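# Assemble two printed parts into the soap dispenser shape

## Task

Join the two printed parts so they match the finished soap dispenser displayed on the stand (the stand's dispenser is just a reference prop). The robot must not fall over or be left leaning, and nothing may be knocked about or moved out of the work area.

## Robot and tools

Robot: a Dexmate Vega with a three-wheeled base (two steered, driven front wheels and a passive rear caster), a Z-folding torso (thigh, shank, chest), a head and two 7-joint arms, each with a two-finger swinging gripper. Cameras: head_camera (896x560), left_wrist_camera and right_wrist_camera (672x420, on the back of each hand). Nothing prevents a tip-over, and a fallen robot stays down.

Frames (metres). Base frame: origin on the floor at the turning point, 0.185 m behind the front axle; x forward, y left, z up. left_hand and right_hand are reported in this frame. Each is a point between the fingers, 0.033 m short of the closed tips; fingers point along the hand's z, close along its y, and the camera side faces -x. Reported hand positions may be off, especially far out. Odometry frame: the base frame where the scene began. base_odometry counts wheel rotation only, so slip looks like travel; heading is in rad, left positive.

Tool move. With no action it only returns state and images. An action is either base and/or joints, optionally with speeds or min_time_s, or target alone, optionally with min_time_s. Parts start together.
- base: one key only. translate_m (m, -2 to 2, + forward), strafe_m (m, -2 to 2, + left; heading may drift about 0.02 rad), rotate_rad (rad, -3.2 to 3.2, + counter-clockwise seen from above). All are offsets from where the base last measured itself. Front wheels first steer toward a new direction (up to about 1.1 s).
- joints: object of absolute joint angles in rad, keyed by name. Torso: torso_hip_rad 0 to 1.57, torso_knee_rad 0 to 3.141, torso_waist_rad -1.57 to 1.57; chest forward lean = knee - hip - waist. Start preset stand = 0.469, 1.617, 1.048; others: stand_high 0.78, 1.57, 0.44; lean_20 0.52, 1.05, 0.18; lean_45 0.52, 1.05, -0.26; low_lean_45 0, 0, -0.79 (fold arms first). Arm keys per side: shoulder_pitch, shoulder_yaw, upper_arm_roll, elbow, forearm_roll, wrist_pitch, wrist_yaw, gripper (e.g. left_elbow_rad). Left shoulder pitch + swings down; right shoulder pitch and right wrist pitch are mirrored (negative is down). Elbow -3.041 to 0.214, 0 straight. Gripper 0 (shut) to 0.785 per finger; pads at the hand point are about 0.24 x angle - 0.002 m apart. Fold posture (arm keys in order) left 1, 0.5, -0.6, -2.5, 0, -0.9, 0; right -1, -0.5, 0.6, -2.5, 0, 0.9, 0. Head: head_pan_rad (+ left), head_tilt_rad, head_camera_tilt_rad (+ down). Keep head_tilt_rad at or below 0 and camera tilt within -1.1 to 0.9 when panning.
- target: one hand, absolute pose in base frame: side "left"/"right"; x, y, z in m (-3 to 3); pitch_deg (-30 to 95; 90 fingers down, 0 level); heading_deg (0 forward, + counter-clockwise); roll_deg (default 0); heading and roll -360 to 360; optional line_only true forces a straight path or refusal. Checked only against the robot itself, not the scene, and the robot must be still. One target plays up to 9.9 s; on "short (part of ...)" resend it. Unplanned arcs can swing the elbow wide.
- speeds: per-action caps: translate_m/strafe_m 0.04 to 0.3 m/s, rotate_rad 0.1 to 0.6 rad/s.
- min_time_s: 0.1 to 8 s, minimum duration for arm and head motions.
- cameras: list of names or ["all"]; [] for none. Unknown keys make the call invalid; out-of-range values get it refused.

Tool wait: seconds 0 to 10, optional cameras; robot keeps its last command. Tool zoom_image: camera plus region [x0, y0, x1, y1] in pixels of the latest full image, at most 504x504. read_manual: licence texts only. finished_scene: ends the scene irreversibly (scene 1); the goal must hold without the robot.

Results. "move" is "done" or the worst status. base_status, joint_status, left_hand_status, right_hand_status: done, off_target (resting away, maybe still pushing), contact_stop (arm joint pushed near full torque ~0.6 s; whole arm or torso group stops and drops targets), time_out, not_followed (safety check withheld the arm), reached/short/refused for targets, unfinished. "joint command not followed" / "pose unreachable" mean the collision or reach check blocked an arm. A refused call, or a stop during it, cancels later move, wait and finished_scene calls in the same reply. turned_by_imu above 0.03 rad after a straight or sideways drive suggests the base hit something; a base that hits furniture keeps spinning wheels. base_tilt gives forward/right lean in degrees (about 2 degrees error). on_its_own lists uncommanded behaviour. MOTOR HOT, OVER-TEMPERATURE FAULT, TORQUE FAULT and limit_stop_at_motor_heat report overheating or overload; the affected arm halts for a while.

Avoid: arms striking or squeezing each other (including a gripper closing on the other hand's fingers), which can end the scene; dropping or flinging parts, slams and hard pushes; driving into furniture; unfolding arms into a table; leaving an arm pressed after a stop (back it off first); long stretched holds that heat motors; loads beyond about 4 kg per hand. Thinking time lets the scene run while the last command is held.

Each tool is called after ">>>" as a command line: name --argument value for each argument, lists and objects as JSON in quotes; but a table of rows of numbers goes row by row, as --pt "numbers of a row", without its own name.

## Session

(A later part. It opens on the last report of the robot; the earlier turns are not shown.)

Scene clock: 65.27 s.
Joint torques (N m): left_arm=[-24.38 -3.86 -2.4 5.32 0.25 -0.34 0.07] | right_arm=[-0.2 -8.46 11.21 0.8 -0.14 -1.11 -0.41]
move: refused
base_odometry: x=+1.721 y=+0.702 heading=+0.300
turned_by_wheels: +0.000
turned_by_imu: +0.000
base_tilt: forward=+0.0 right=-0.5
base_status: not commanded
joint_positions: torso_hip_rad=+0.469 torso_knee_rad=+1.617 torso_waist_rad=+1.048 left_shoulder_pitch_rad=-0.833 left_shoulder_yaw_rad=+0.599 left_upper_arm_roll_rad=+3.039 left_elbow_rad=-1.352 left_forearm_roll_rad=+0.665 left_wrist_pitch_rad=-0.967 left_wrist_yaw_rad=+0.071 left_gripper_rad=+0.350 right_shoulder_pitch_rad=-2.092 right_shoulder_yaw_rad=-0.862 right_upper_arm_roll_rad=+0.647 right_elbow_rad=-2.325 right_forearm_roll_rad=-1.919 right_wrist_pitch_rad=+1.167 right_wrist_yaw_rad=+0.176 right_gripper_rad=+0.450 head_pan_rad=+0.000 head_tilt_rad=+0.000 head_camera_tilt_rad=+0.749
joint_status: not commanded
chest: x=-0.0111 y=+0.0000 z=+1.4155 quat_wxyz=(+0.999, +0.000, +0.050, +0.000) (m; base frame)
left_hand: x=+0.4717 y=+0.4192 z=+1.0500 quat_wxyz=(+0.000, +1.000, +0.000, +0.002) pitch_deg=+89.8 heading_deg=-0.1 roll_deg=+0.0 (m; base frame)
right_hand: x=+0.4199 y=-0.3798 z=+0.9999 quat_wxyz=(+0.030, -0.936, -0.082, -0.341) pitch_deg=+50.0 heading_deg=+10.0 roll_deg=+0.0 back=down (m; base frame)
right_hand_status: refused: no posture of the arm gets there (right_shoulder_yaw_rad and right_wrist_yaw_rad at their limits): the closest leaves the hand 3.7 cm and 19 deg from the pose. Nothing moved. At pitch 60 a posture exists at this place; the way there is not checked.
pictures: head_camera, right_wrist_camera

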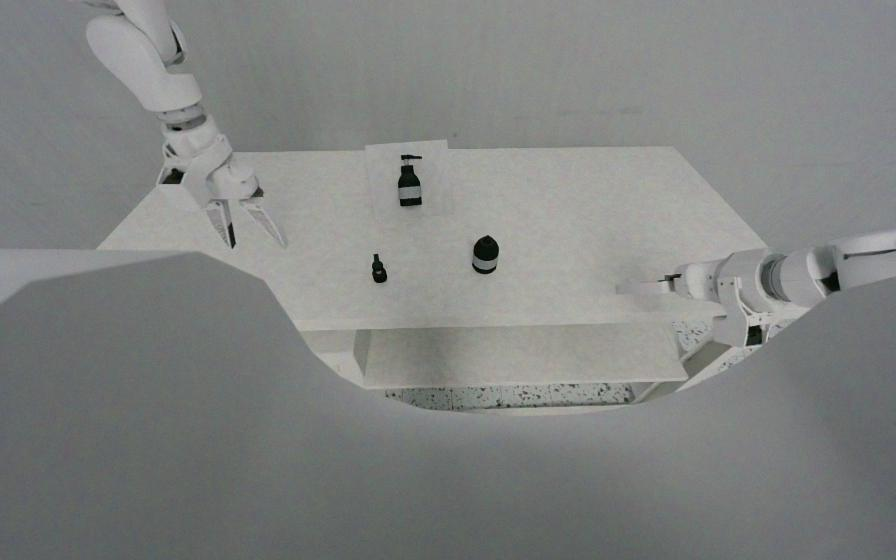

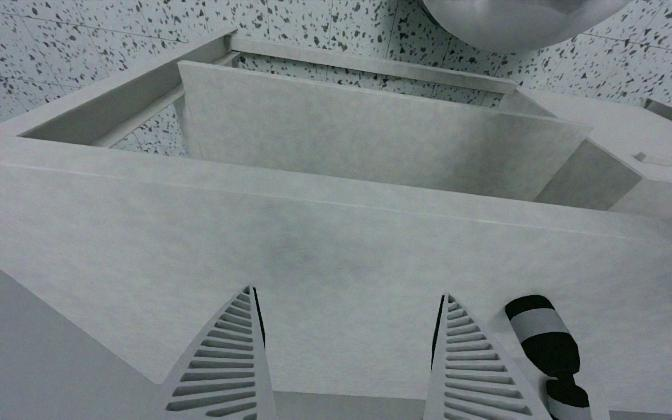

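>>> move --base '{"strafe_m":0.2}' --speeds '{"strafe_m":0.1}'

>>> move --target '{"side":"right","x":0.52,"y":0.03,"z":1.04,"pitch_deg":90,"heading_deg":0}' --cameras '["right_wrist_camera","head_camera"]'

Scene clock: 69.43 s.
Joint torques (N m): left_arm=[-23.54 -1.96 -3.29 4.73 0.1 -0.28 0.21] | right_arm=[0.24 -7.05 10.76 -1.69 -0.07 -1.21 -0.15]
move: done
base_odometry: x=+1.662 y=+0.894 heading=+0.298
turned_by_wheels: -0.001
turned_by_imu: -0.001
base_tilt: forward=-0.2 right=-0.6
base_status: done
joint_positions: torso_hip_rad=+0.469 torso_knee_rad=+1.617 torso_waist_rad=+1.048 left_shoulder_pitch_rad=-0.834 left_shoulder_yaw_rad=+0.600 left_upper_arm_roll_rad=+3.041 left_elbow_rad=-1.352 left_forearm_roll_rad=+0.666 left_wrist_pitch_rad=-0.969 left_wrist_yaw_rad=+0.073 left_gripper_rad=+0.350 right_shoulder_pitch_rad=-2.092 right_shoulder_yaw_rad=-0.862 right_upper_arm_roll_rad=+0.647 right_elbow_rad=-2.325 right_forearm_roll_rad=-1.919 right_wrist_pitch_rad=+1.167 right_wrist_yaw_rad=+0.176 right_gripper_rad=+0.450 head_pan_rad=+0.000 head_tilt_rad=+0.000 head_camera_tilt_rad=+0.749
joint_status: not commanded
chest: x=-0.0111 y=+0.0000 z=+1.4155 quat_wxyz=(+0.999, +0.000, +0.050, +0.000) (m; base frame)
left_hand: x=+0.4701 y=+0.4199 z=+1.0500 quat_wxyz=(+0.000, +1.000, +0.000, +0.000) pitch_deg=+90.0 heading_deg=+0.0 roll_deg=+0.0 (m; base frame)
right_hand: x=+0.4199 y=-0.3798 z=+0.9999 quat_wxyz=(+0.030, -0.936, -0.082, -0.341) pitch_deg=+50.0 heading_deg=+10.0 roll_deg=+0.0 back=down (m; base frame)
pictures: none

Scene clock: 78.87 s.
Joint torques (N m): left_arm=[-23.97 -2.74 -2.81 5.97 -0.2 0.03 0.29] | right_arm=[29.03 0.62 4.41 2.16 0.72 0.43 0.09]
move: done
base_odometry: x=+1.662 y=+0.894 heading=+0.298
turned_by_wheels: +0.000
turned_by_imu: +0.001
base_tilt: forward=-0.1 right=-0.6
base_status: not commanded
joint_positions: torso_hip_rad=+0.469 torso_knee_rad=+1.617 torso_waist_rad=+1.048 left_shoulder_pitch_rad=-0.834 left_shoulder_yaw_rad=+0.600 left_upper_arm_roll_rad=+3.041 left_elbow_rad=-1.352 left_forearm_roll_rad=+0.666 left_wrist_pitch_rad=-0.969 left_wrist_yaw_rad=+0.073 left_gripper_rad=+0.350 right_shoulder_pitch_rad=+0.109 right_shoulder_yaw_rad=-0.124 right_upper_arm_roll_rad=-1.779 right_elbow_rad=-0.975 right_forearm_roll_rad=-0.020 right_wrist_pitch_rad=+0.723 right_wrist_yaw_rad=+1.346 right_gripper_rad=+0.450 head_pan_rad=+0.000 head_tilt_rad=+0.000 head_camera_tilt_rad=+0.749
joint_status: not commanded
chest: x=-0.0111 y=+0.0000 z=+1.4155 quat_wxyz=(+0.999, +0.000, +0.050, +0.000) (m; base frame)
left_hand: x=+0.4701 y=+0.4199 z=+1.0500 quat_wxyz=(+0.000, +1.000, +0.000, +0.000) pitch_deg=+90.0 heading_deg=+0.0 roll_deg=+0.0 (m; base frame)
right_hand: x=+0.5187 y=+0.0318 z=+1.0389 quat_wxyz=(+0.003, -1.000, -0.001, +0.001) pitch_deg=+89.7 heading_deg=+0.2 roll_deg=+0.0 (m; base frame)
right_hand_status: reached (checked arc [a long move; over the whole arc the hand travels 0.76 m to end 0.42 m from its start, up to 0.16 m off the straight line; right_upper_arm_roll_rad turns most, 2.43 rad; on the way or at its end the hand turns up to 55 deg from its attitude at the start], planned for 7.9 s): 2 mm and 0.4 deg off.
pictures: head_camera, right_wrist_camera

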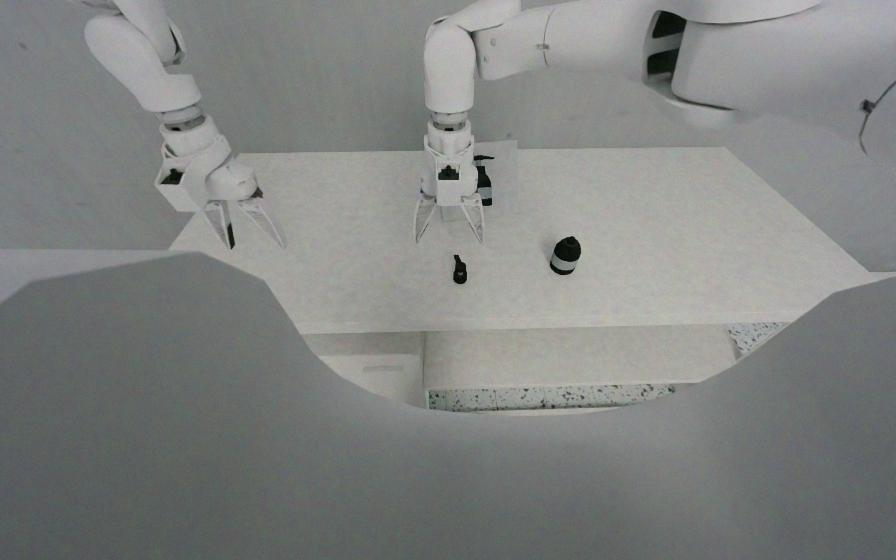

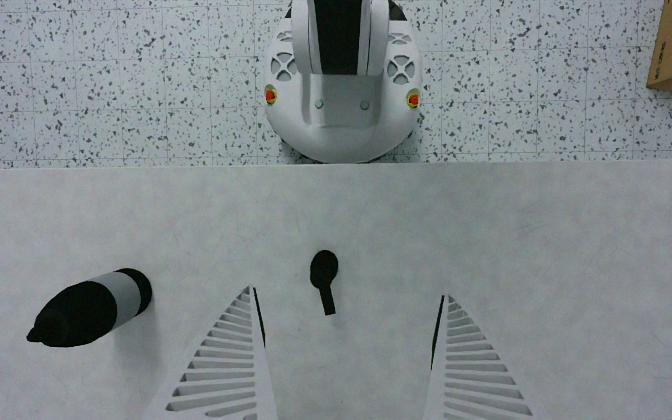

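>>> move --target '{"side":"right","x":0.545,"y":0.008,"z":0.97,"pitch_deg":90,"heading_deg":0}' --cameras '["right_wrist_camera","head_camera"]'

>>> zoom_image --camera "head_camera" --region '[380, 160, 620, 300]'

>>> zoom_image --camera "right_wrist_camera" --region '[230, 210, 470, 360]'

Scene clock: 82.27 s.
Joint torques (N m): left_arm=[-23.18 -5 -2.67 5.04 -0.08 0.12 0.27] | right_arm=[19.72 3.02 1.86 3.64 0.21 -0.34 -0.29]
move: done
base_odometry: x=+1.662 y=+0.894 heading=+0.298
turned_by_wheels: +0.000
turned_by_imu: +0.000
base_tilt: forward=-0.1 right=-0.6
base_status: not commanded
joint_positions: torso_hip_rad=+0.469 torso_knee_rad=+1.617 torso_waist_rad=+1.048 left_shoulder_pitch_rad=-0.834 left_shoulder_yaw_rad=+0.600 left_upper_arm_roll_rad=+3.041 left_elbow_rad=-1.352 left_forearm_roll_rad=+0.666 left_wrist_pitch_rad=-0.969 left_wrist_yaw_rad=+0.073 left_gripper_rad=+0.350 right_shoulder_pitch_rad=-0.019 right_shoulder_yaw_rad=+0.044 right_upper_arm_roll_rad=-1.818 right_elbow_rad=-0.521 right_forearm_roll_rad=-0.187 right_wrist_pitch_rad=+0.970 right_wrist_yaw_rad=+1.167 right_gripper_rad=+0.450 head_pan_rad=+0.000 head_tilt_rad=+0.000 head_camera_tilt_rad=+0.749
joint_status: not commanded
chest: x=-0.0111 y=+0.0000 z=+1.4155 quat_wxyz=(+0.999, +0.000, +0.050, +0.000) (m; base frame)
left_hand: x=+0.4701 y=+0.4199 z=+1.0500 quat_wxyz=(+0.000, +1.000, +0.000, +0.000) pitch_deg=+90.0 heading_deg=+0.0 roll_deg=+0.0 (m; base frame)
right_hand: x=+0.5449 y=+0.0084 z=+0.9707 quat_wxyz=(+0.000, -1.000, +0.000, +0.000) pitch_deg=+90.0 heading_deg=+0.0 roll_deg=+0.0 (m; base frame)
right_hand_status: reached (straight line, planned for 1.8 s): 1 mm and 0.0 deg off.
pictures: head_camera, right_wrist_camera

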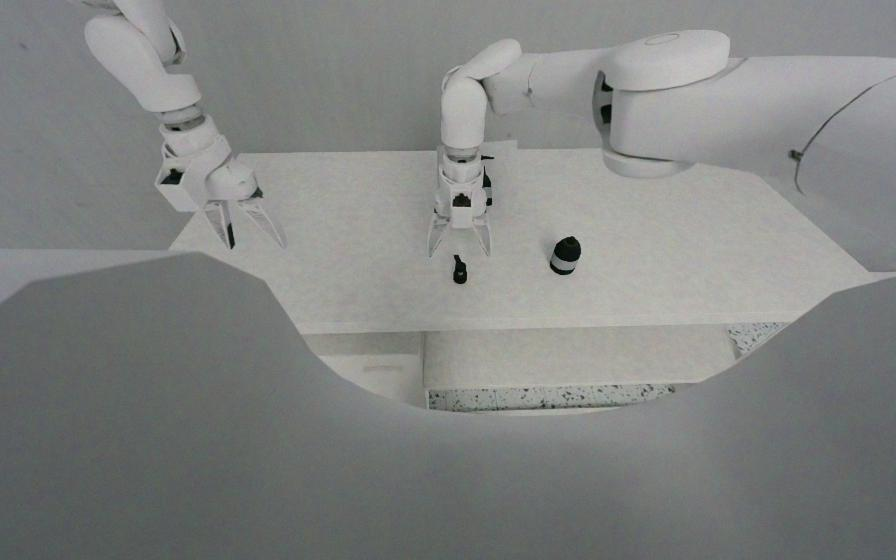

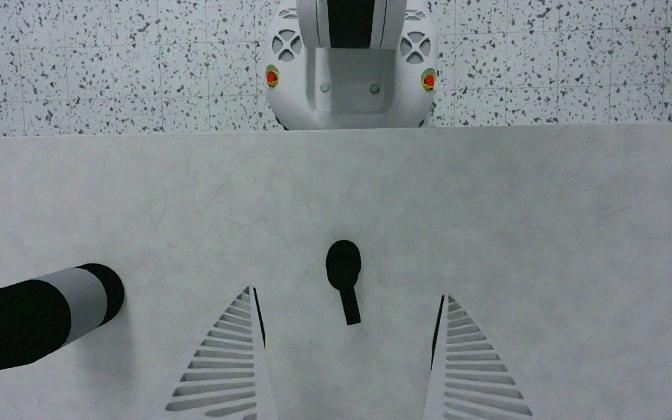

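Scaled by 2.100 from the camera's 896x560 image, which has a finer 960x600 frame.

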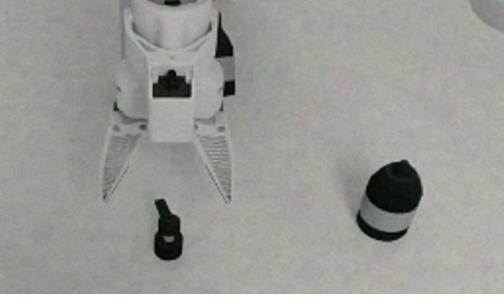

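Scaled by 2.100 from the camera's 672x420 image, which has a finer 960x600 frame.

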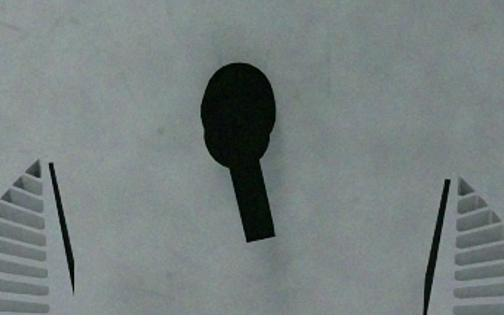

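>>> move --target '{"side":"right","x":0.549,"y":0.0095,"z":0.905,"pitch_deg":90,"heading_deg":0}' --cameras '["right_wrist_camera","head_camera"]'

>>> zoom_image --camera "head_camera" --region '[400, 200, 520, 300]'

>>> zoom_image --camera "right_wrist_camera" --region '[230, 210, 470, 360]'

Scene clock: 82.93 s.
Joint torques (N m): left_arm=[-24.82 -4.93 -3.08 4.69 0.04 0.32 0.13] | right_arm=[19.61 2.93 1.96 2.99 0.25 0.1 -0.24]
move: refused
base_odometry: x=+1.662 y=+0.894 heading=+0.298
turned_by_wheels: +0.000
turned_by_imu: +0.000
base_tilt: forward=-0.1 right=-0.6
base_status: not commanded
joint_positions: torso_hip_rad=+0.469 torso_knee_rad=+1.617 torso_waist_rad=+1.048 left_shoulder_pitch_rad=-0.834 left_shoulder_yaw_rad=+0.600 left_upper_arm_roll_rad=+3.041 left_elbow_rad=-1.352 left_forearm_roll_rad=+0.666 left_wrist_pitch_rad=-0.969 left_wrist_yaw_rad=+0.073 left_gripper_rad=+0.350 right_shoulder_pitch_rad=-0.020 right_shoulder_yaw_rad=+0.045 right_upper_arm_roll_rad=-1.819 right_elbow_rad=-0.517 right_forearm_roll_rad=-0.188 right_wrist_pitch_rad=+0.972 right_wrist_yaw_rad=+1.166 right_gripper_rad=+0.450 head_pan_rad=+0.000 head_tilt_rad=+0.000 head_camera_tilt_rad=+0.749
joint_status: not commanded
chest: x=-0.0111 y=+0.0000 z=+1.4155 quat_wxyz=(+0.999, +0.000, +0.050, +0.000) (m; base frame)
left_hand: x=+0.4701 y=+0.4199 z=+1.0500 quat_wxyz=(+0.000, +1.000, +0.000, +0.000) pitch_deg=+90.0 heading_deg=+0.0 roll_deg=+0.0 (m; base frame)
right_hand: x=+0.5450 y=+0.0082 z=+0.9703 quat_wxyz=(+0.000, -1.000, +0.000, +0.000) pitch_deg=+90.0 heading_deg=+0.0 roll_deg=+0.0 (m; base frame)
right_hand_status: refused: no posture of the arm gets there (out of reach): the closest leaves the hand 1.6 cm and 0 deg from the pose. Nothing moved. At pitch 75 a posture exists at this place; the way there is not checked.
pictures: head_camera, right_wrist_camera

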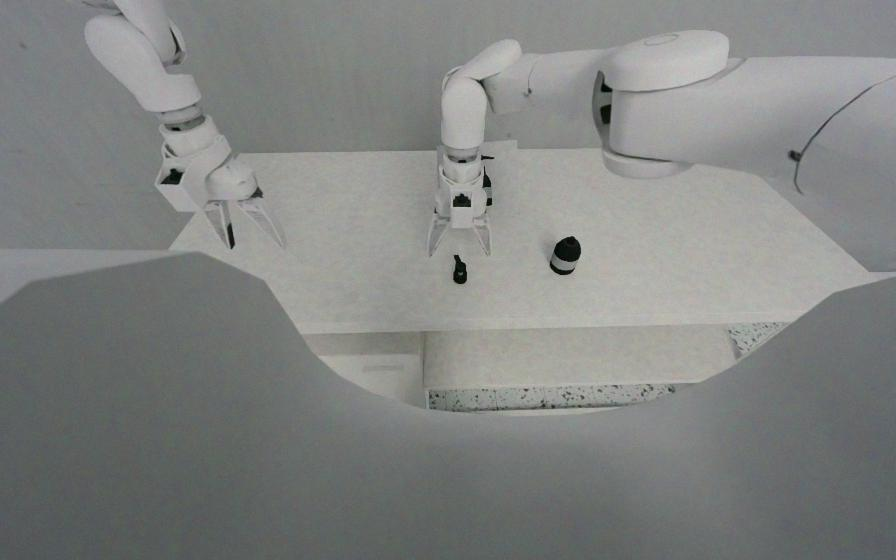

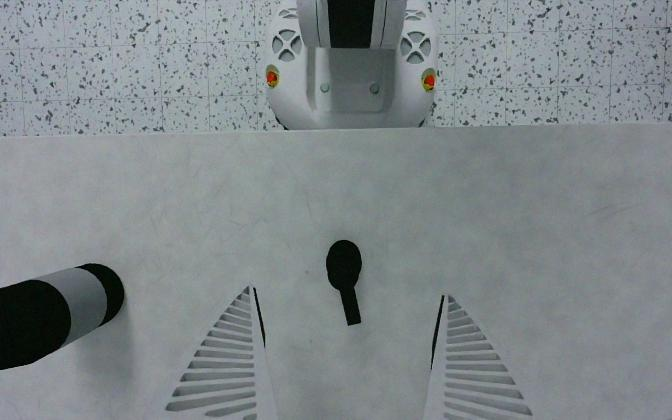

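Scaled by 4.200 from the camera's 896x560 image, which has a finer 960x600 frame.

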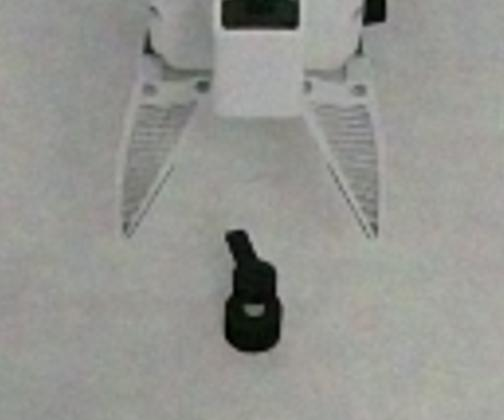

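Scaled by 2.100 from the camera's 672x420 image, which has a finer 960x600 frame.

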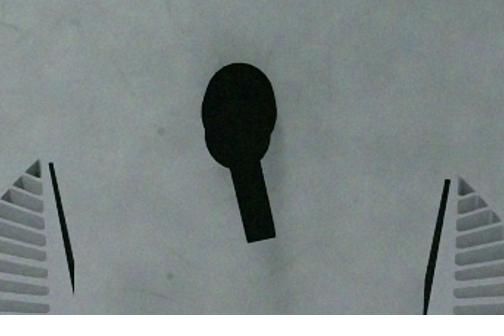

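>>> move --target '{"side":"right","x":0.5,"y":0.01,"z":1.1,"pitch_deg":90,"heading_deg":0}'

>>> move --joints '{"torso_hip_rad":0.25,"torso_knee_rad":1.398,"torso_waist_rad":1.04}'

>>> move --target '{"side":"right","x":0.549,"y":0.0095,"z":0.94,"pitch_deg":90,"heading_deg":0}' --cameras '["right_wrist_camera","head_camera"]'

>>> zoom_image --camera "head_camera" --region '[400, 200, 520, 300]'

>>> zoom_image --camera "right_wrist_camera" --region '[230, 210, 470, 360]'

Scene clock: 87.27 s.
Joint torques (N m): left_arm=[-23.51 -3.27 -2.59 3.83 0.25 -0.59 0.2] | right_arm=[27.96 -2.1 5.34 -0.65 0.49 0.03 0.32]
move: done
base_odometry: x=+1.662 y=+0.894 heading=+0.298
turned_by_wheels: +0.000
turned_by_imu: +0.001
base_tilt: forward=-0.2 right=-0.6
base_status: not commanded
joint_positions: torso_hip_rad=+0.469 torso_knee_rad=+1.617 torso_waist_rad=+1.048 left_shoulder_pitch_rad=-0.834 left_shoulder_yaw_rad=+0.600 left_upper_arm_roll_rad=+3.041 left_elbow_rad=-1.352 left_forearm_roll_rad=+0.666 left_wrist_pitch_rad=-0.969 left_wrist_yaw_rad=+0.073 left_gripper_rad=+0.350 right_shoulder_pitch_rad=+0.307 right_shoulder_yaw_rad=-0.252 right_upper_arm_roll_rad=-1.890 right_elbow_rad=-1.231 right_forearm_roll_rad=+0.147 right_wrist_pitch_rad=+0.637 right_wrist_yaw_rad=+1.347 right_gripper_rad=+0.450 head_pan_rad=+0.000 head_tilt_rad=+0.000 head_camera_tilt_rad=+0.749
joint_status: not commanded
chest: x=-0.0111 y=+0.0000 z=+1.4155 quat_wxyz=(+0.999, +0.000, +0.050, +0.000) (m; base frame)
left_hand: x=+0.4701 y=+0.4199 z=+1.0500 quat_wxyz=(+0.000, +1.000, +0.000, +0.000) pitch_deg=+90.0 heading_deg=+0.0 roll_deg=+0.0 (m; base frame)
right_hand: x=+0.5008 y=+0.0104 z=+1.0987 quat_wxyz=(+0.000, -1.000, +0.000, +0.000) pitch_deg=+89.9 heading_deg=+0.0 roll_deg=+0.0 (m; base frame)
right_hand_status: reached (straight line, planned for 2.6 s): 2 mm and 0.1 deg off.
pictures: none

Scene clock: 89.37 s.
Joint torques (N m): left_arm=[-24.05 -4.57 -3.55 5.5 0.34 0.01 0.1] | right_arm=[28.18 -2.2 5.4 -1.04 0.54 0.25 -0.16]
move: done
base_odometry: x=+1.662 y=+0.894 heading=+0.298
turned_by_wheels: +0.000
turned_by_imu: +0.000
base_tilt: forward=-0.1 right=-0.6
base_status: not commanded
joint_positions: torso_hip_rad=+0.250 torso_knee_rad=+1.398 torso_waist_rad=+1.040 left_shoulder_pitch_rad=-0.834 left_shoulder_yaw_rad=+0.600 left_upper_arm_roll_rad=+3.041 left_elbow_rad=-1.352 left_forearm_roll_rad=+0.666 left_wrist_pitch_rad=-0.969 left_wrist_yaw_rad=+0.073 left_gripper_rad=+0.350 right_shoulder_pitch_rad=+0.311 right_shoulder_yaw_rad=-0.253 right_upper_arm_roll_rad=-1.892 right_elbow_rad=-1.236 right_forearm_roll_rad=+0.152 right_wrist_pitch_rad=+0.635 right_wrist_yaw_rad=+1.348 right_gripper_rad=+0.450 head_pan_rad=+0.000 head_tilt_rad=+0.000 head_camera_tilt_rad=+0.749
joint_status: all done
chest: x=+0.0397 y=+0.0000 z=+1.3409 quat_wxyz=(+0.999, +0.000, +0.054, +0.000) (m; base frame)
left_hand: x=+0.5179 y=+0.4199 z=+0.9716 quat_wxyz=(+0.000, +1.000, +0.000, -0.004) pitch_deg=+89.5 heading_deg=+0.0 roll_deg=+0.0 (m; base frame)
right_hand: x=+0.5483 y=+0.0102 z=+1.0213 quat_wxyz=(+0.000, -1.000, +0.000, +0.004) pitch_deg=+89.5 heading_deg=+0.0 roll_deg=+0.0 (m; base frame)
pictures: none

Scene clock: 91.47 s.
Joint torques (N m): left_arm=[-22.72 -6.02 -3.48 4.7 0.07 0.08 -0.08] | right_arm=[19.8 0.16 4.97 2.94 0.23 -0.42 -0.09]
move: done
base_odometry: x=+1.662 y=+0.894 heading=+0.298
turned_by_wheels: +0.000
turned_by_imu: +0.000
base_tilt: forward=-0.2 right=-0.6
base_status: not commanded
joint_positions: torso_hip_rad=+0.250 torso_knee_rad=+1.398 torso_waist_rad=+1.040 left_shoulder_pitch_rad=-0.834 left_shoulder_yaw_rad=+0.600 left_upper_arm_roll_rad=+3.041 left_elbow_rad=-1.352 left_forearm_roll_rad=+0.666 left_wrist_pitch_rad=-0.969 left_wrist_yaw_rad=+0.073 left_gripper_rad=+0.350 right_shoulder_pitch_rad=+0.199 right_shoulder_yaw_rad=-0.230 right_upper_arm_roll_rad=-1.941 right_elbow_rad=-1.215 right_forearm_roll_rad=+0.004 right_wrist_pitch_rad=+0.603 right_wrist_yaw_rad=+1.213 right_gripper_rad=+0.450 head_pan_rad=+0.000 head_tilt_rad=+0.000 head_camera_tilt_rad=+0.749
joint_status: not commanded
chest: x=+0.0397 y=+0.0000 z=+1.3409 quat_wxyz=(+0.999, +0.000, +0.054, +0.000) (m; base frame)
left_hand: x=+0.5179 y=+0.4199 z=+0.9716 quat_wxyz=(+0.000, +1.000, +0.000, -0.004) pitch_deg=+89.5 heading_deg=+0.0 roll_deg=+0.0 (m; base frame)
right_hand: x=+0.5491 y=+0.0096 z=+0.9427 quat_wxyz=(+0.000, -1.000, +0.000, +0.000) pitch_deg=+90.0 heading_deg=+0.0 roll_deg=+0.0 (m; base frame)
right_hand_status: reached (straight line, planned for 0.8 s): 3 mm and 0.0 deg off.
pictures: head_camera, right_wrist_camera

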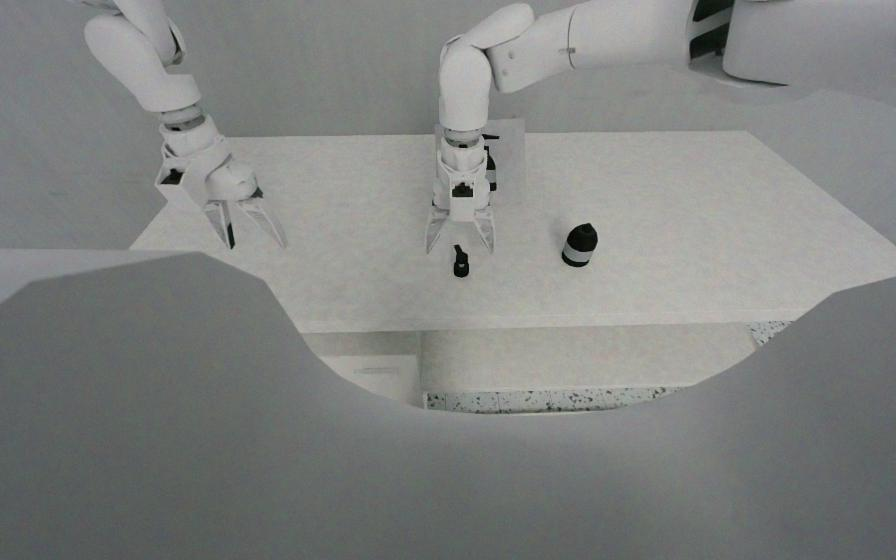

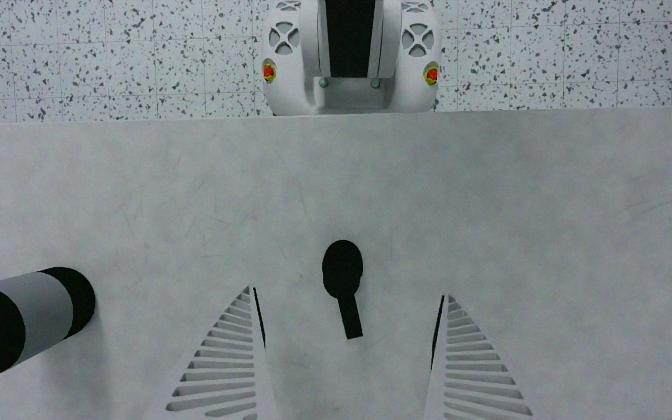

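Scaled by 4.200 from the camera's 896x560 image, which has a finer 960x600 frame.

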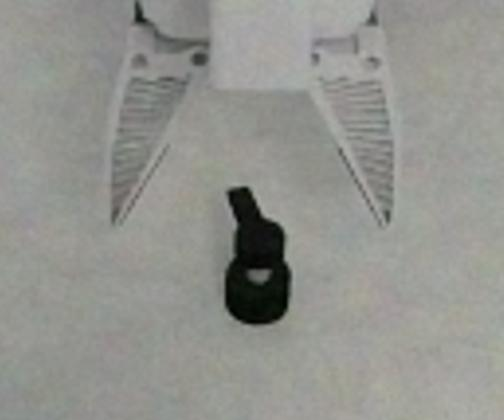

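Scaled by 2.100 from the camera's 672x420 image, which has a finer 960x600 frame.

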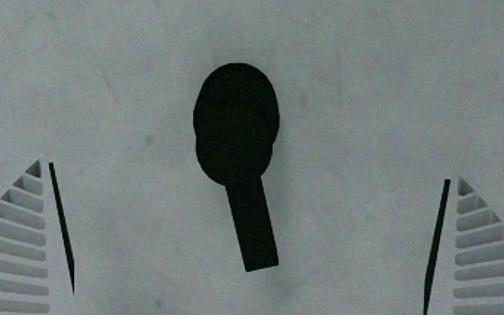

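>>> move --target '{"side":"right","x":0.552,"y":0.0098,"z":0.9,"pitch_deg":90,"heading_deg":0}' --cameras '["right_wrist_camera","head_camera"]'

>>> zoom_image --camera "head_camera" --region '[400, 200, 520, 300]'

>>> zoom_image --camera "right_wrist_camera" --region '[230, 210, 470, 360]'

Scene clock: 93.30 s.
Joint torques (N m): left_arm=[-24.95 -3.13 -3.52 4.55 0.43 -0.64 -0.08] | right_arm=[19.31 2.95 4.99 3.03 0.15 0.12 -0.25]
move: done
base_odometry: x=+1.662 y=+0.894 heading=+0.298
turned_by_wheels: +0.000
turned_by_imu: +0.000
base_tilt: forward=+0.0 right=-0.6
base_status: not commanded
joint_positions: torso_hip_rad=+0.250 torso_knee_rad=+1.398 torso_waist_rad=+1.040 left_shoulder_pitch_rad=-0.834 left_shoulder_yaw_rad=+0.600 left_upper_arm_roll_rad=+3.041 left_elbow_rad=-1.352 left_forearm_roll_rad=+0.666 left_wrist_pitch_rad=-0.969 left_wrist_yaw_rad=+0.073 left_gripper_rad=+0.350 right_shoulder_pitch_rad=+0.132 right_shoulder_yaw_rad=-0.193 right_upper_arm_roll_rad=-1.963 right_elbow_rad=-1.140 right_forearm_roll_rad=-0.063 right_wrist_pitch_rad=+0.617 right_wrist_yaw_rad=+1.149 right_gripper_rad=+0.450 head_pan_rad=+0.000 head_tilt_rad=+0.000 head_camera_tilt_rad=+0.749
joint_status: not commanded
chest: x=+0.0397 y=+0.0000 z=+1.3409 quat_wxyz=(+0.999, +0.000, +0.054, +0.000) (m; base frame)
left_hand: x=+0.5179 y=+0.4199 z=+0.9716 quat_wxyz=(+0.000, +1.000, +0.000, -0.004) pitch_deg=+89.5 heading_deg=+0.0 roll_deg=+0.0 (m; base frame)
right_hand: x=+0.5519 y=+0.0099 z=+0.9028 quat_wxyz=(+0.000, -1.000, +0.000, +0.000) pitch_deg=+90.0 heading_deg=+0.0 roll_deg=+0.0 (m; base frame)
right_hand_status: reached (straight line, planned for 0.6 s): 3 mm and 0.0 deg off.
pictures: head_camera, right_wrist_camera

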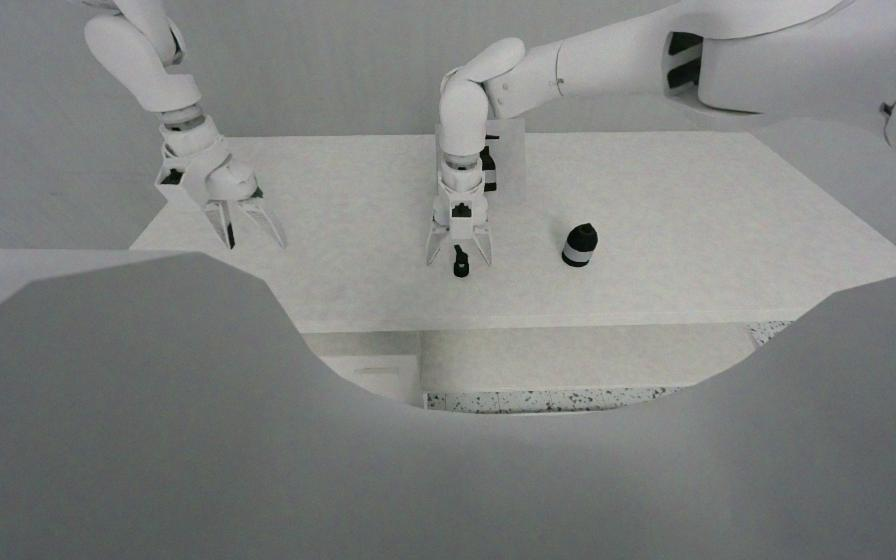

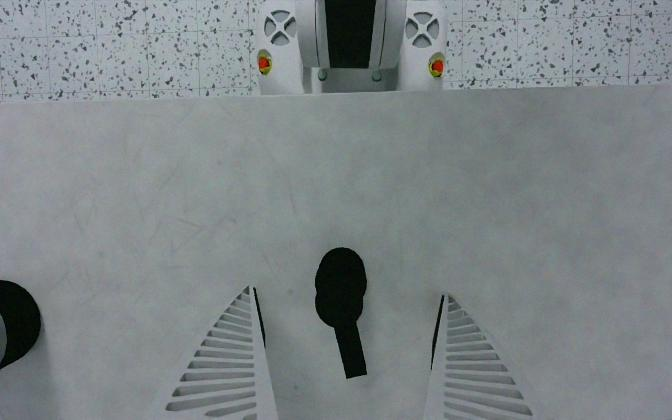

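Scaled by 4.200 from the camera's 896x560 image, which has a finer 960x600 frame.

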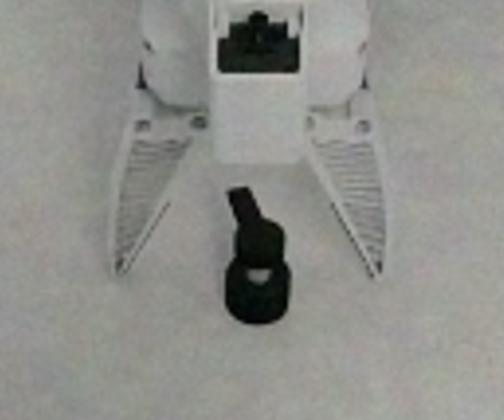

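Scaled by 2.100 from the camera's 672x420 image, which has a finer 960x600 frame.

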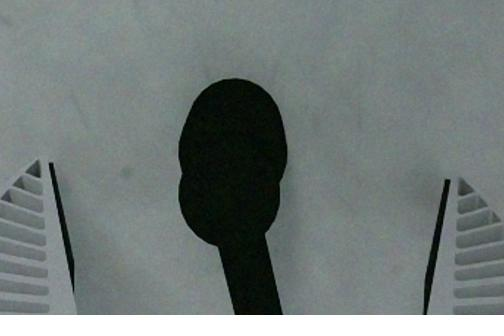

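>>> move --target '{"side":"right","x":0.552,"y":0.0098,"z":0.887,"pitch_deg":90,"heading_deg":0}' --cameras '["right_wrist_camera","head_camera"]'

>>> zoom_image --camera "head_camera" --region '[400, 200, 520, 300]'

>>> zoom_image --camera "right_wrist_camera" --region '[230, 210, 470, 360]'

Scene clock: 94.60 s.
Joint torques (N m): left_arm=[-23.74 -3.15 -3.65 5.14 0.04 -0.22 -0.05] | right_arm=[-14.03 1.57 -12.98 1.61 -1.53 -0.17 -0.72]
move: done
base_odometry: x=+1.662 y=+0.894 heading=+0.298
turned_by_wheels: +0.000
turned_by_imu: +0.000
base_tilt: forward=-0.1 right=-0.5
base_status: not commanded
joint_positions: torso_hip_rad=+0.250 torso_knee_rad=+1.398 torso_waist_rad=+1.040 left_shoulder_pitch_rad=-0.834 left_shoulder_yaw_rad=+0.600 left_upper_arm_roll_rad=+3.041 left_elbow_rad=-1.352 left_forearm_roll_rad=+0.666 left_wrist_pitch_rad=-0.969 left_wrist_yaw_rad=+0.073 left_gripper_rad=+0.350 right_shoulder_pitch_rad=+0.111 right_shoulder_yaw_rad=-0.181 right_upper_arm_roll_rad=-1.968 right_elbow_rad=-1.117 right_forearm_roll_rad=-0.084 right_wrist_pitch_rad=+0.620 right_wrist_yaw_rad=+1.129 right_gripper_rad=+0.450 head_pan_rad=+0.000 head_tilt_rad=+0.000 head_camera_tilt_rad=+0.749
joint_status: not commanded
chest: x=+0.0389 y=+0.0000 z=+1.3409 quat_wxyz=(+0.999, +0.000, +0.054, +0.000) (m; base frame)
left_hand: x=+0.5175 y=+0.4199 z=+0.9721 quat_wxyz=(+0.000, +1.000, +0.000, -0.003) pitch_deg=+89.6 heading_deg=+0.0 roll_deg=+0.0 (m; base frame)
right_hand: x=+0.5523 y=+0.0106 z=+0.8915 quat_wxyz=(+0.001, -1.000, +0.000, -0.001) pitch_deg=+89.8 heading_deg=+0.0 roll_deg=+0.0 (m; base frame)
right_hand_status: reached (straight line, planned for 0.4 s): 5 mm and 0.2 deg off.
pictures: head_camera, right_wrist_camera

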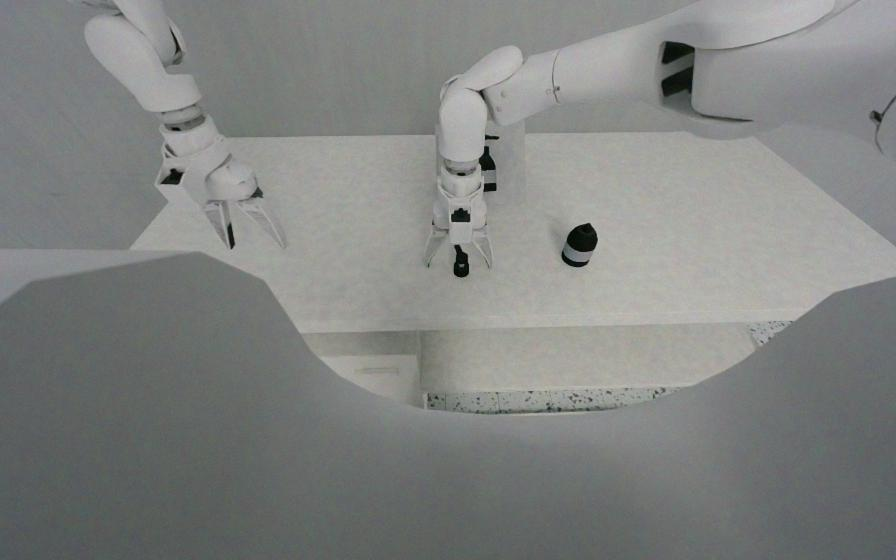

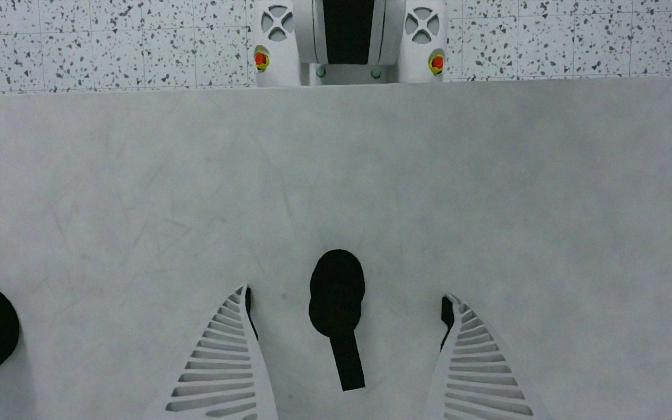

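Scaled by 4.200 from the camera's 896x560 image, which has a finer 960x600 frame.

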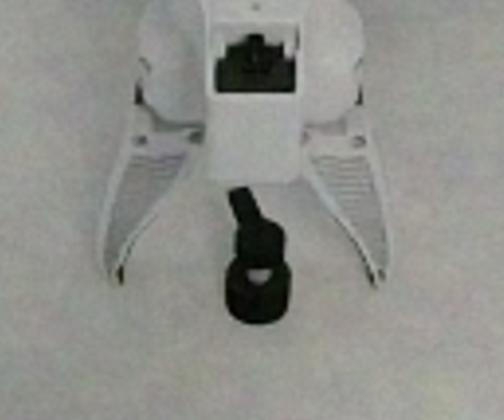

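Scaled by 2.100 from the camera's 672x420 image, which has a finer 960x600 frame.

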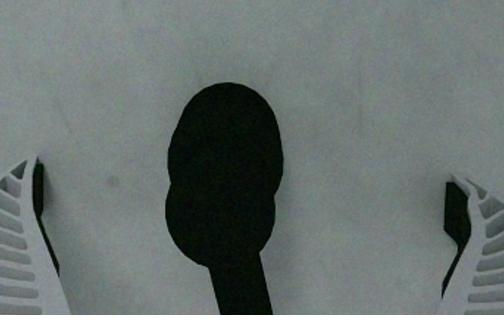

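>>> move --target '{"side":"right","x":0.552,"y":0.0088,"z":0.908,"pitch_deg":90,"heading_deg":0}'

>>> move --joints '{"right_gripper_rad":0.18}' --min_time_s 1.5 --cameras '["right_wrist_camera","head_camera"]'

>>> zoom_image --camera "head_camera" --region '[400, 200, 520, 300]'

>>> zoom_image --camera "right_wrist_camera" --region '[230, 210, 470, 400]'

Scene clock: 95.87 s.
Joint torques (N m): left_arm=[-23.52 -2.99 -3.32 5.48 -0.06 -0.18 -0.29] | right_arm=[28.91 -2.84 12.12 -1.96 0.7 0.59 0.21]
move: done
base_odometry: x=+1.662 y=+0.894 heading=+0.298
turned_by_wheels: +0.000
turned_by_imu: +0.000
base_tilt: forward=-0.1 right=-0.6
base_status: not commanded
joint_positions: torso_hip_rad=+0.250 torso_knee_rad=+1.398 torso_waist_rad=+1.040 left_shoulder_pitch_rad=-0.834 left_shoulder_yaw_rad=+0.600 left_upper_arm_roll_rad=+3.041 left_elbow_rad=-1.352 left_forearm_roll_rad=+0.666 left_wrist_pitch_rad=-0.969 left_wrist_yaw_rad=+0.073 left_gripper_rad=+0.350 right_shoulder_pitch_rad=+0.134 right_shoulder_yaw_rad=-0.195 right_upper_arm_roll_rad=-1.962 right_elbow_rad=-1.139 right_forearm_roll_rad=-0.061 right_wrist_pitch_rad=+0.621 right_wrist_yaw_rad=+1.152 right_gripper_rad=+0.450 head_pan_rad=+0.000 head_tilt_rad=+0.000 head_camera_tilt_rad=+0.749
joint_status: not commanded
chest: x=+0.0395 y=+0.0000 z=+1.3409 quat_wxyz=(+0.999, +0.000, +0.054, +0.000) (m; base frame)
left_hand: x=+0.5178 y=+0.4199 z=+0.9717 quat_wxyz=(+0.000, +1.000, +0.000, -0.004) pitch_deg=+89.6 heading_deg=+0.0 roll_deg=+0.0 (m; base frame)
right_hand: x=+0.5522 y=+0.0089 z=+0.9044 quat_wxyz=(+0.000, -1.000, +0.000, +0.000) pitch_deg=+90.0 heading_deg=+0.0 roll_deg=+0.0 (m; base frame)
right_hand_status: reached (straight line, planned for 0.4 s): 4 mm and 0.0 deg off.
pictures: none

Scene clock: 96.67 s.
Joint torques (N m): left_arm=[-22.72 -6.19 -1.74 4.6 -0.19 0.14 0.17] | right_arm=[28.36 -2.24 12.09 -1.16 0.52 -0.1 0.15]
move: done
base_odometry: x=+1.662 y=+0.894 heading=+0.298
turned_by_wheels: +0.000
turned_by_imu: +0.000
base_tilt: forward=-0.1 right=-0.7
base_status: not commanded
joint_positions: torso_hip_rad=+0.250 torso_knee_rad=+1.398 torso_waist_rad=+1.040 left_shoulder_pitch_rad=-0.834 left_shoulder_yaw_rad=+0.600 left_upper_arm_roll_rad=+3.041 left_elbow_rad=-1.352 left_forearm_roll_rad=+0.666 left_wrist_pitch_rad=-0.969 left_wrist_yaw_rad=+0.073 left_gripper_rad=+0.350 right_shoulder_pitch_rad=+0.138 right_shoulder_yaw_rad=-0.197 right_upper_arm_roll_rad=-1.960 right_elbow_rad=-1.143 right_forearm_roll_rad=-0.057 right_wrist_pitch_rad=+0.621 right_wrist_yaw_rad=+1.156 right_gripper_rad=+0.180 head_pan_rad=+0.000 head_tilt_rad=+0.000 head_camera_tilt_rad=+0.749
joint_status: all done
chest: x=+0.0395 y=+0.0000 z=+1.3409 quat_wxyz=(+0.999, +0.000, +0.054, +0.000) (m; base frame)
left_hand: x=+0.5178 y=+0.4199 z=+0.9717 quat_wxyz=(+0.000, +1.000, +0.000, -0.004) pitch_deg=+89.6 heading_deg=+0.0 roll_deg=+0.0 (m; base frame)
right_hand: x=+0.5522 y=+0.0087 z=+0.9068 quat_wxyz=(+0.000, -1.000, +0.000, +0.000) pitch_deg=+90.0 heading_deg=+0.0 roll_deg=+0.0 (m; base frame)
pictures: head_camera, right_wrist_camera

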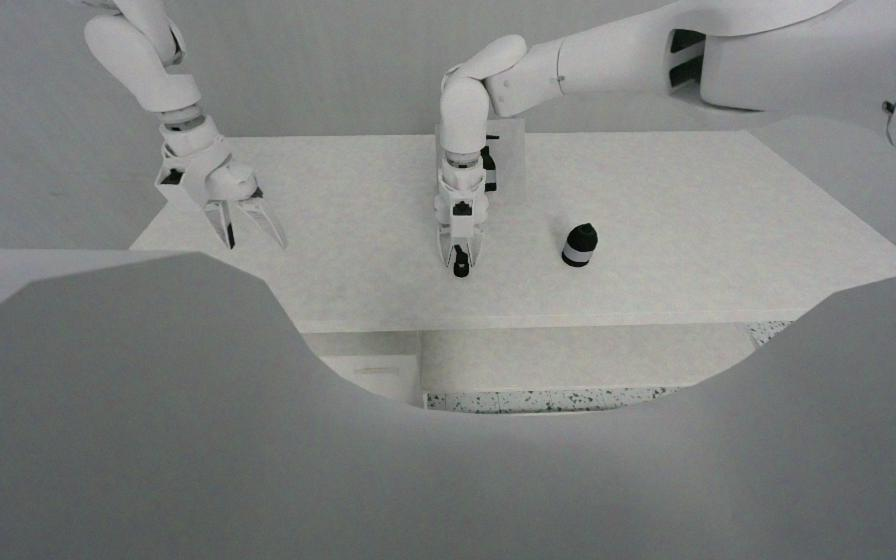

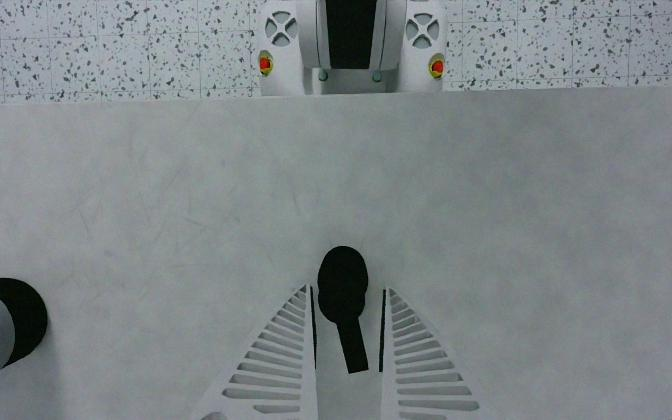

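Scaled by 4.200 from the camera's 896x560 image, which has a finer 960x600 frame.

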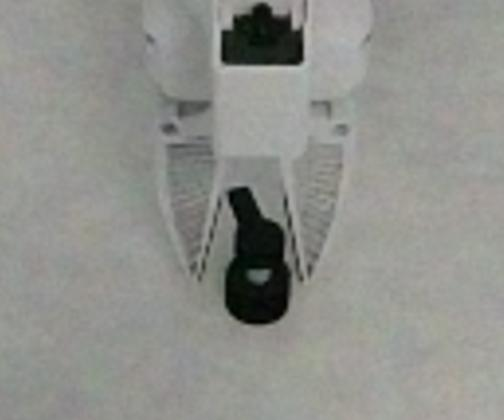

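Scaled by 2.100 from the camera's 672x420 image, which has a finer 960x600 frame.

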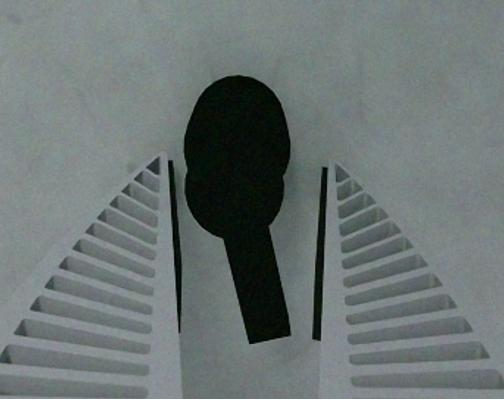

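>>> move --target '{"side":"right","x":0.546,"y":0.0045,"z":0.907,"pitch_deg":90,"heading_deg":0}'

>>> move --joints '{"right_gripper_rad":0.06}' --min_time_s 1.5 --cameras '["right_wrist_camera","head_camera"]'

>>> zoom_image --camera "head_camera" --region '[400, 200, 520, 300]'

>>> zoom_image --camera "right_wrist_camera" --region '[230, 210, 470, 400]'

Scene clock: 98.53 s.
Joint torques (N m): left_arm=[-23.85 -2.98 -3.77 5.55 0.2 -0.17 0.23] | right_arm=[28.55 -2.42 5.06 -2.54 0.15 0.13 -0.11]
move: done
base_odometry: x=+1.662 y=+0.894 heading=+0.298
turned_by_wheels: +0.000
turned_by_imu: +0.000
base_tilt: forward=-0.1 right=-0.6
base_status: not commanded
joint_positions: torso_hip_rad=+0.250 torso_knee_rad=+1.398 torso_waist_rad=+1.040 left_shoulder_pitch_rad=-0.834 left_shoulder_yaw_rad=+0.600 left_upper_arm_roll_rad=+3.041 left_elbow_rad=-1.352 left_forearm_roll_rad=+0.666 left_wrist_pitch_rad=-0.969 left_wrist_yaw_rad=+0.073 left_gripper_rad=+0.350 right_shoulder_pitch_rad=+0.148 right_shoulder_yaw_rad=-0.228 right_upper_arm_roll_rad=-1.965 right_elbow_rad=-1.205 right_forearm_roll_rad=-0.060 right_wrist_pitch_rad=+0.591 right_wrist_yaw_rad=+1.153 right_gripper_rad=+0.180 head_pan_rad=+0.000 head_tilt_rad=+0.000 head_camera_tilt_rad=+0.749
joint_status: not commanded
chest: x=+0.0395 y=+0.0000 z=+1.3409 quat_wxyz=(+0.999, +0.000, +0.054, +0.000) (m; base frame)
left_hand: x=+0.5178 y=+0.4199 z=+0.9717 quat_wxyz=(+0.000, +1.000, +0.000, -0.004) pitch_deg=+89.6 heading_deg=+0.0 roll_deg=+0.0 (m; base frame)
right_hand: x=+0.5465 y=+0.0049 z=+0.9070 quat_wxyz=(+0.000, -1.000, +0.000, +0.000) pitch_deg=+90.0 heading_deg=+0.0 roll_deg=+0.0 (m; base frame)
right_hand_status: reached (straight line, planned for 0.5 s): 1 mm and 0.0 deg off.
pictures: none

Scene clock: 99.13 s.
Joint torques (N m): left_arm=[-24.6 -3.96 -3.64 5.09 0.23 -0.61 -0.14] | right_arm=[27.96 -2.4 5.13 -1.02 0.09 -0.79 -0.13]
move: done
base_odometry: x=+1.662 y=+0.894 heading=+0.298
turned_by_wheels: +0.000
turned_by_imu: +0.000
base_tilt: forward=-0.1 right=-0.5
base_status: not commanded
joint_positions: torso_hip_rad=+0.250 torso_knee_rad=+1.398 torso_waist_rad=+1.040 left_shoulder_pitch_rad=-0.834 left_shoulder_yaw_rad=+0.600 left_upper_arm_roll_rad=+3.041 left_elbow_rad=-1.352 left_forearm_roll_rad=+0.666 left_wrist_pitch_rad=-0.969 left_wrist_yaw_rad=+0.073 left_gripper_rad=+0.350 right_shoulder_pitch_rad=+0.148 right_shoulder_yaw_rad=-0.230 right_upper_arm_roll_rad=-1.965 right_elbow_rad=-1.208 right_forearm_roll_rad=-0.060 right_wrist_pitch_rad=+0.589 right_wrist_yaw_rad=+1.153 right_gripper_rad=+0.060 head_pan_rad=+0.000 head_tilt_rad=+0.000 head_camera_tilt_rad=+0.749
joint_status: all done
chest: x=+0.0395 y=+0.0000 z=+1.3409 quat_wxyz=(+0.999, +0.000, +0.054, +0.000) (m; base frame)
left_hand: x=+0.5178 y=+0.4199 z=+0.9717 quat_wxyz=(+0.000, +1.000, +0.000, -0.004) pitch_deg=+89.6 heading_deg=+0.0 roll_deg=+0.0 (m; base frame)
right_hand: x=+0.5461 y=+0.0047 z=+0.9070 quat_wxyz=(+0.000, -1.000, +0.000, +0.000) pitch_deg=+90.0 heading_deg=+0.0 roll_deg=+0.0 (m; base frame)
pictures: head_camera, right_wrist_camera

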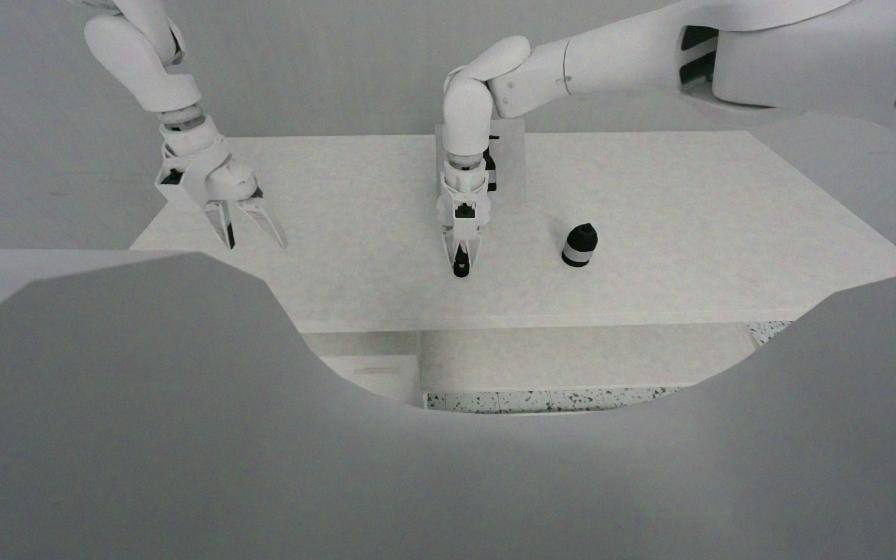

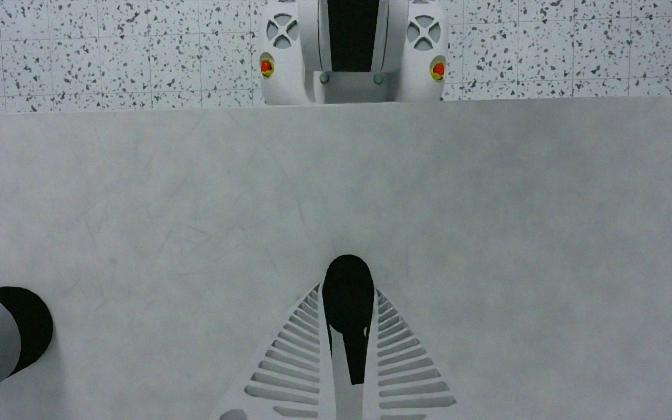

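Scaled by 4.200 from the camera's 896x560 image, which has a finer 960x600 frame.

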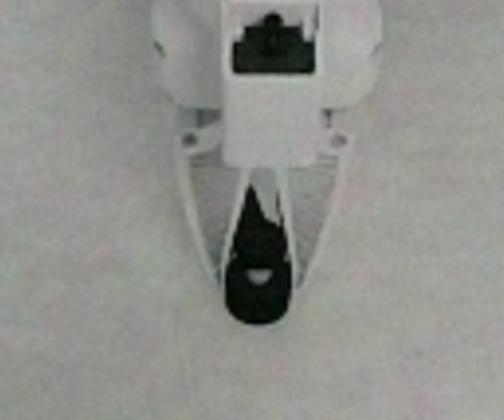

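Scaled by 2.100 from the camera's 672x420 image, which has a finer 960x600 frame.

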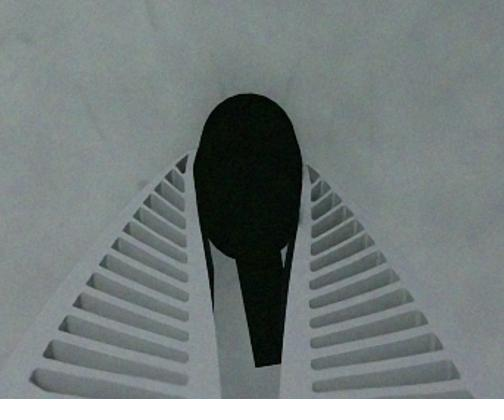

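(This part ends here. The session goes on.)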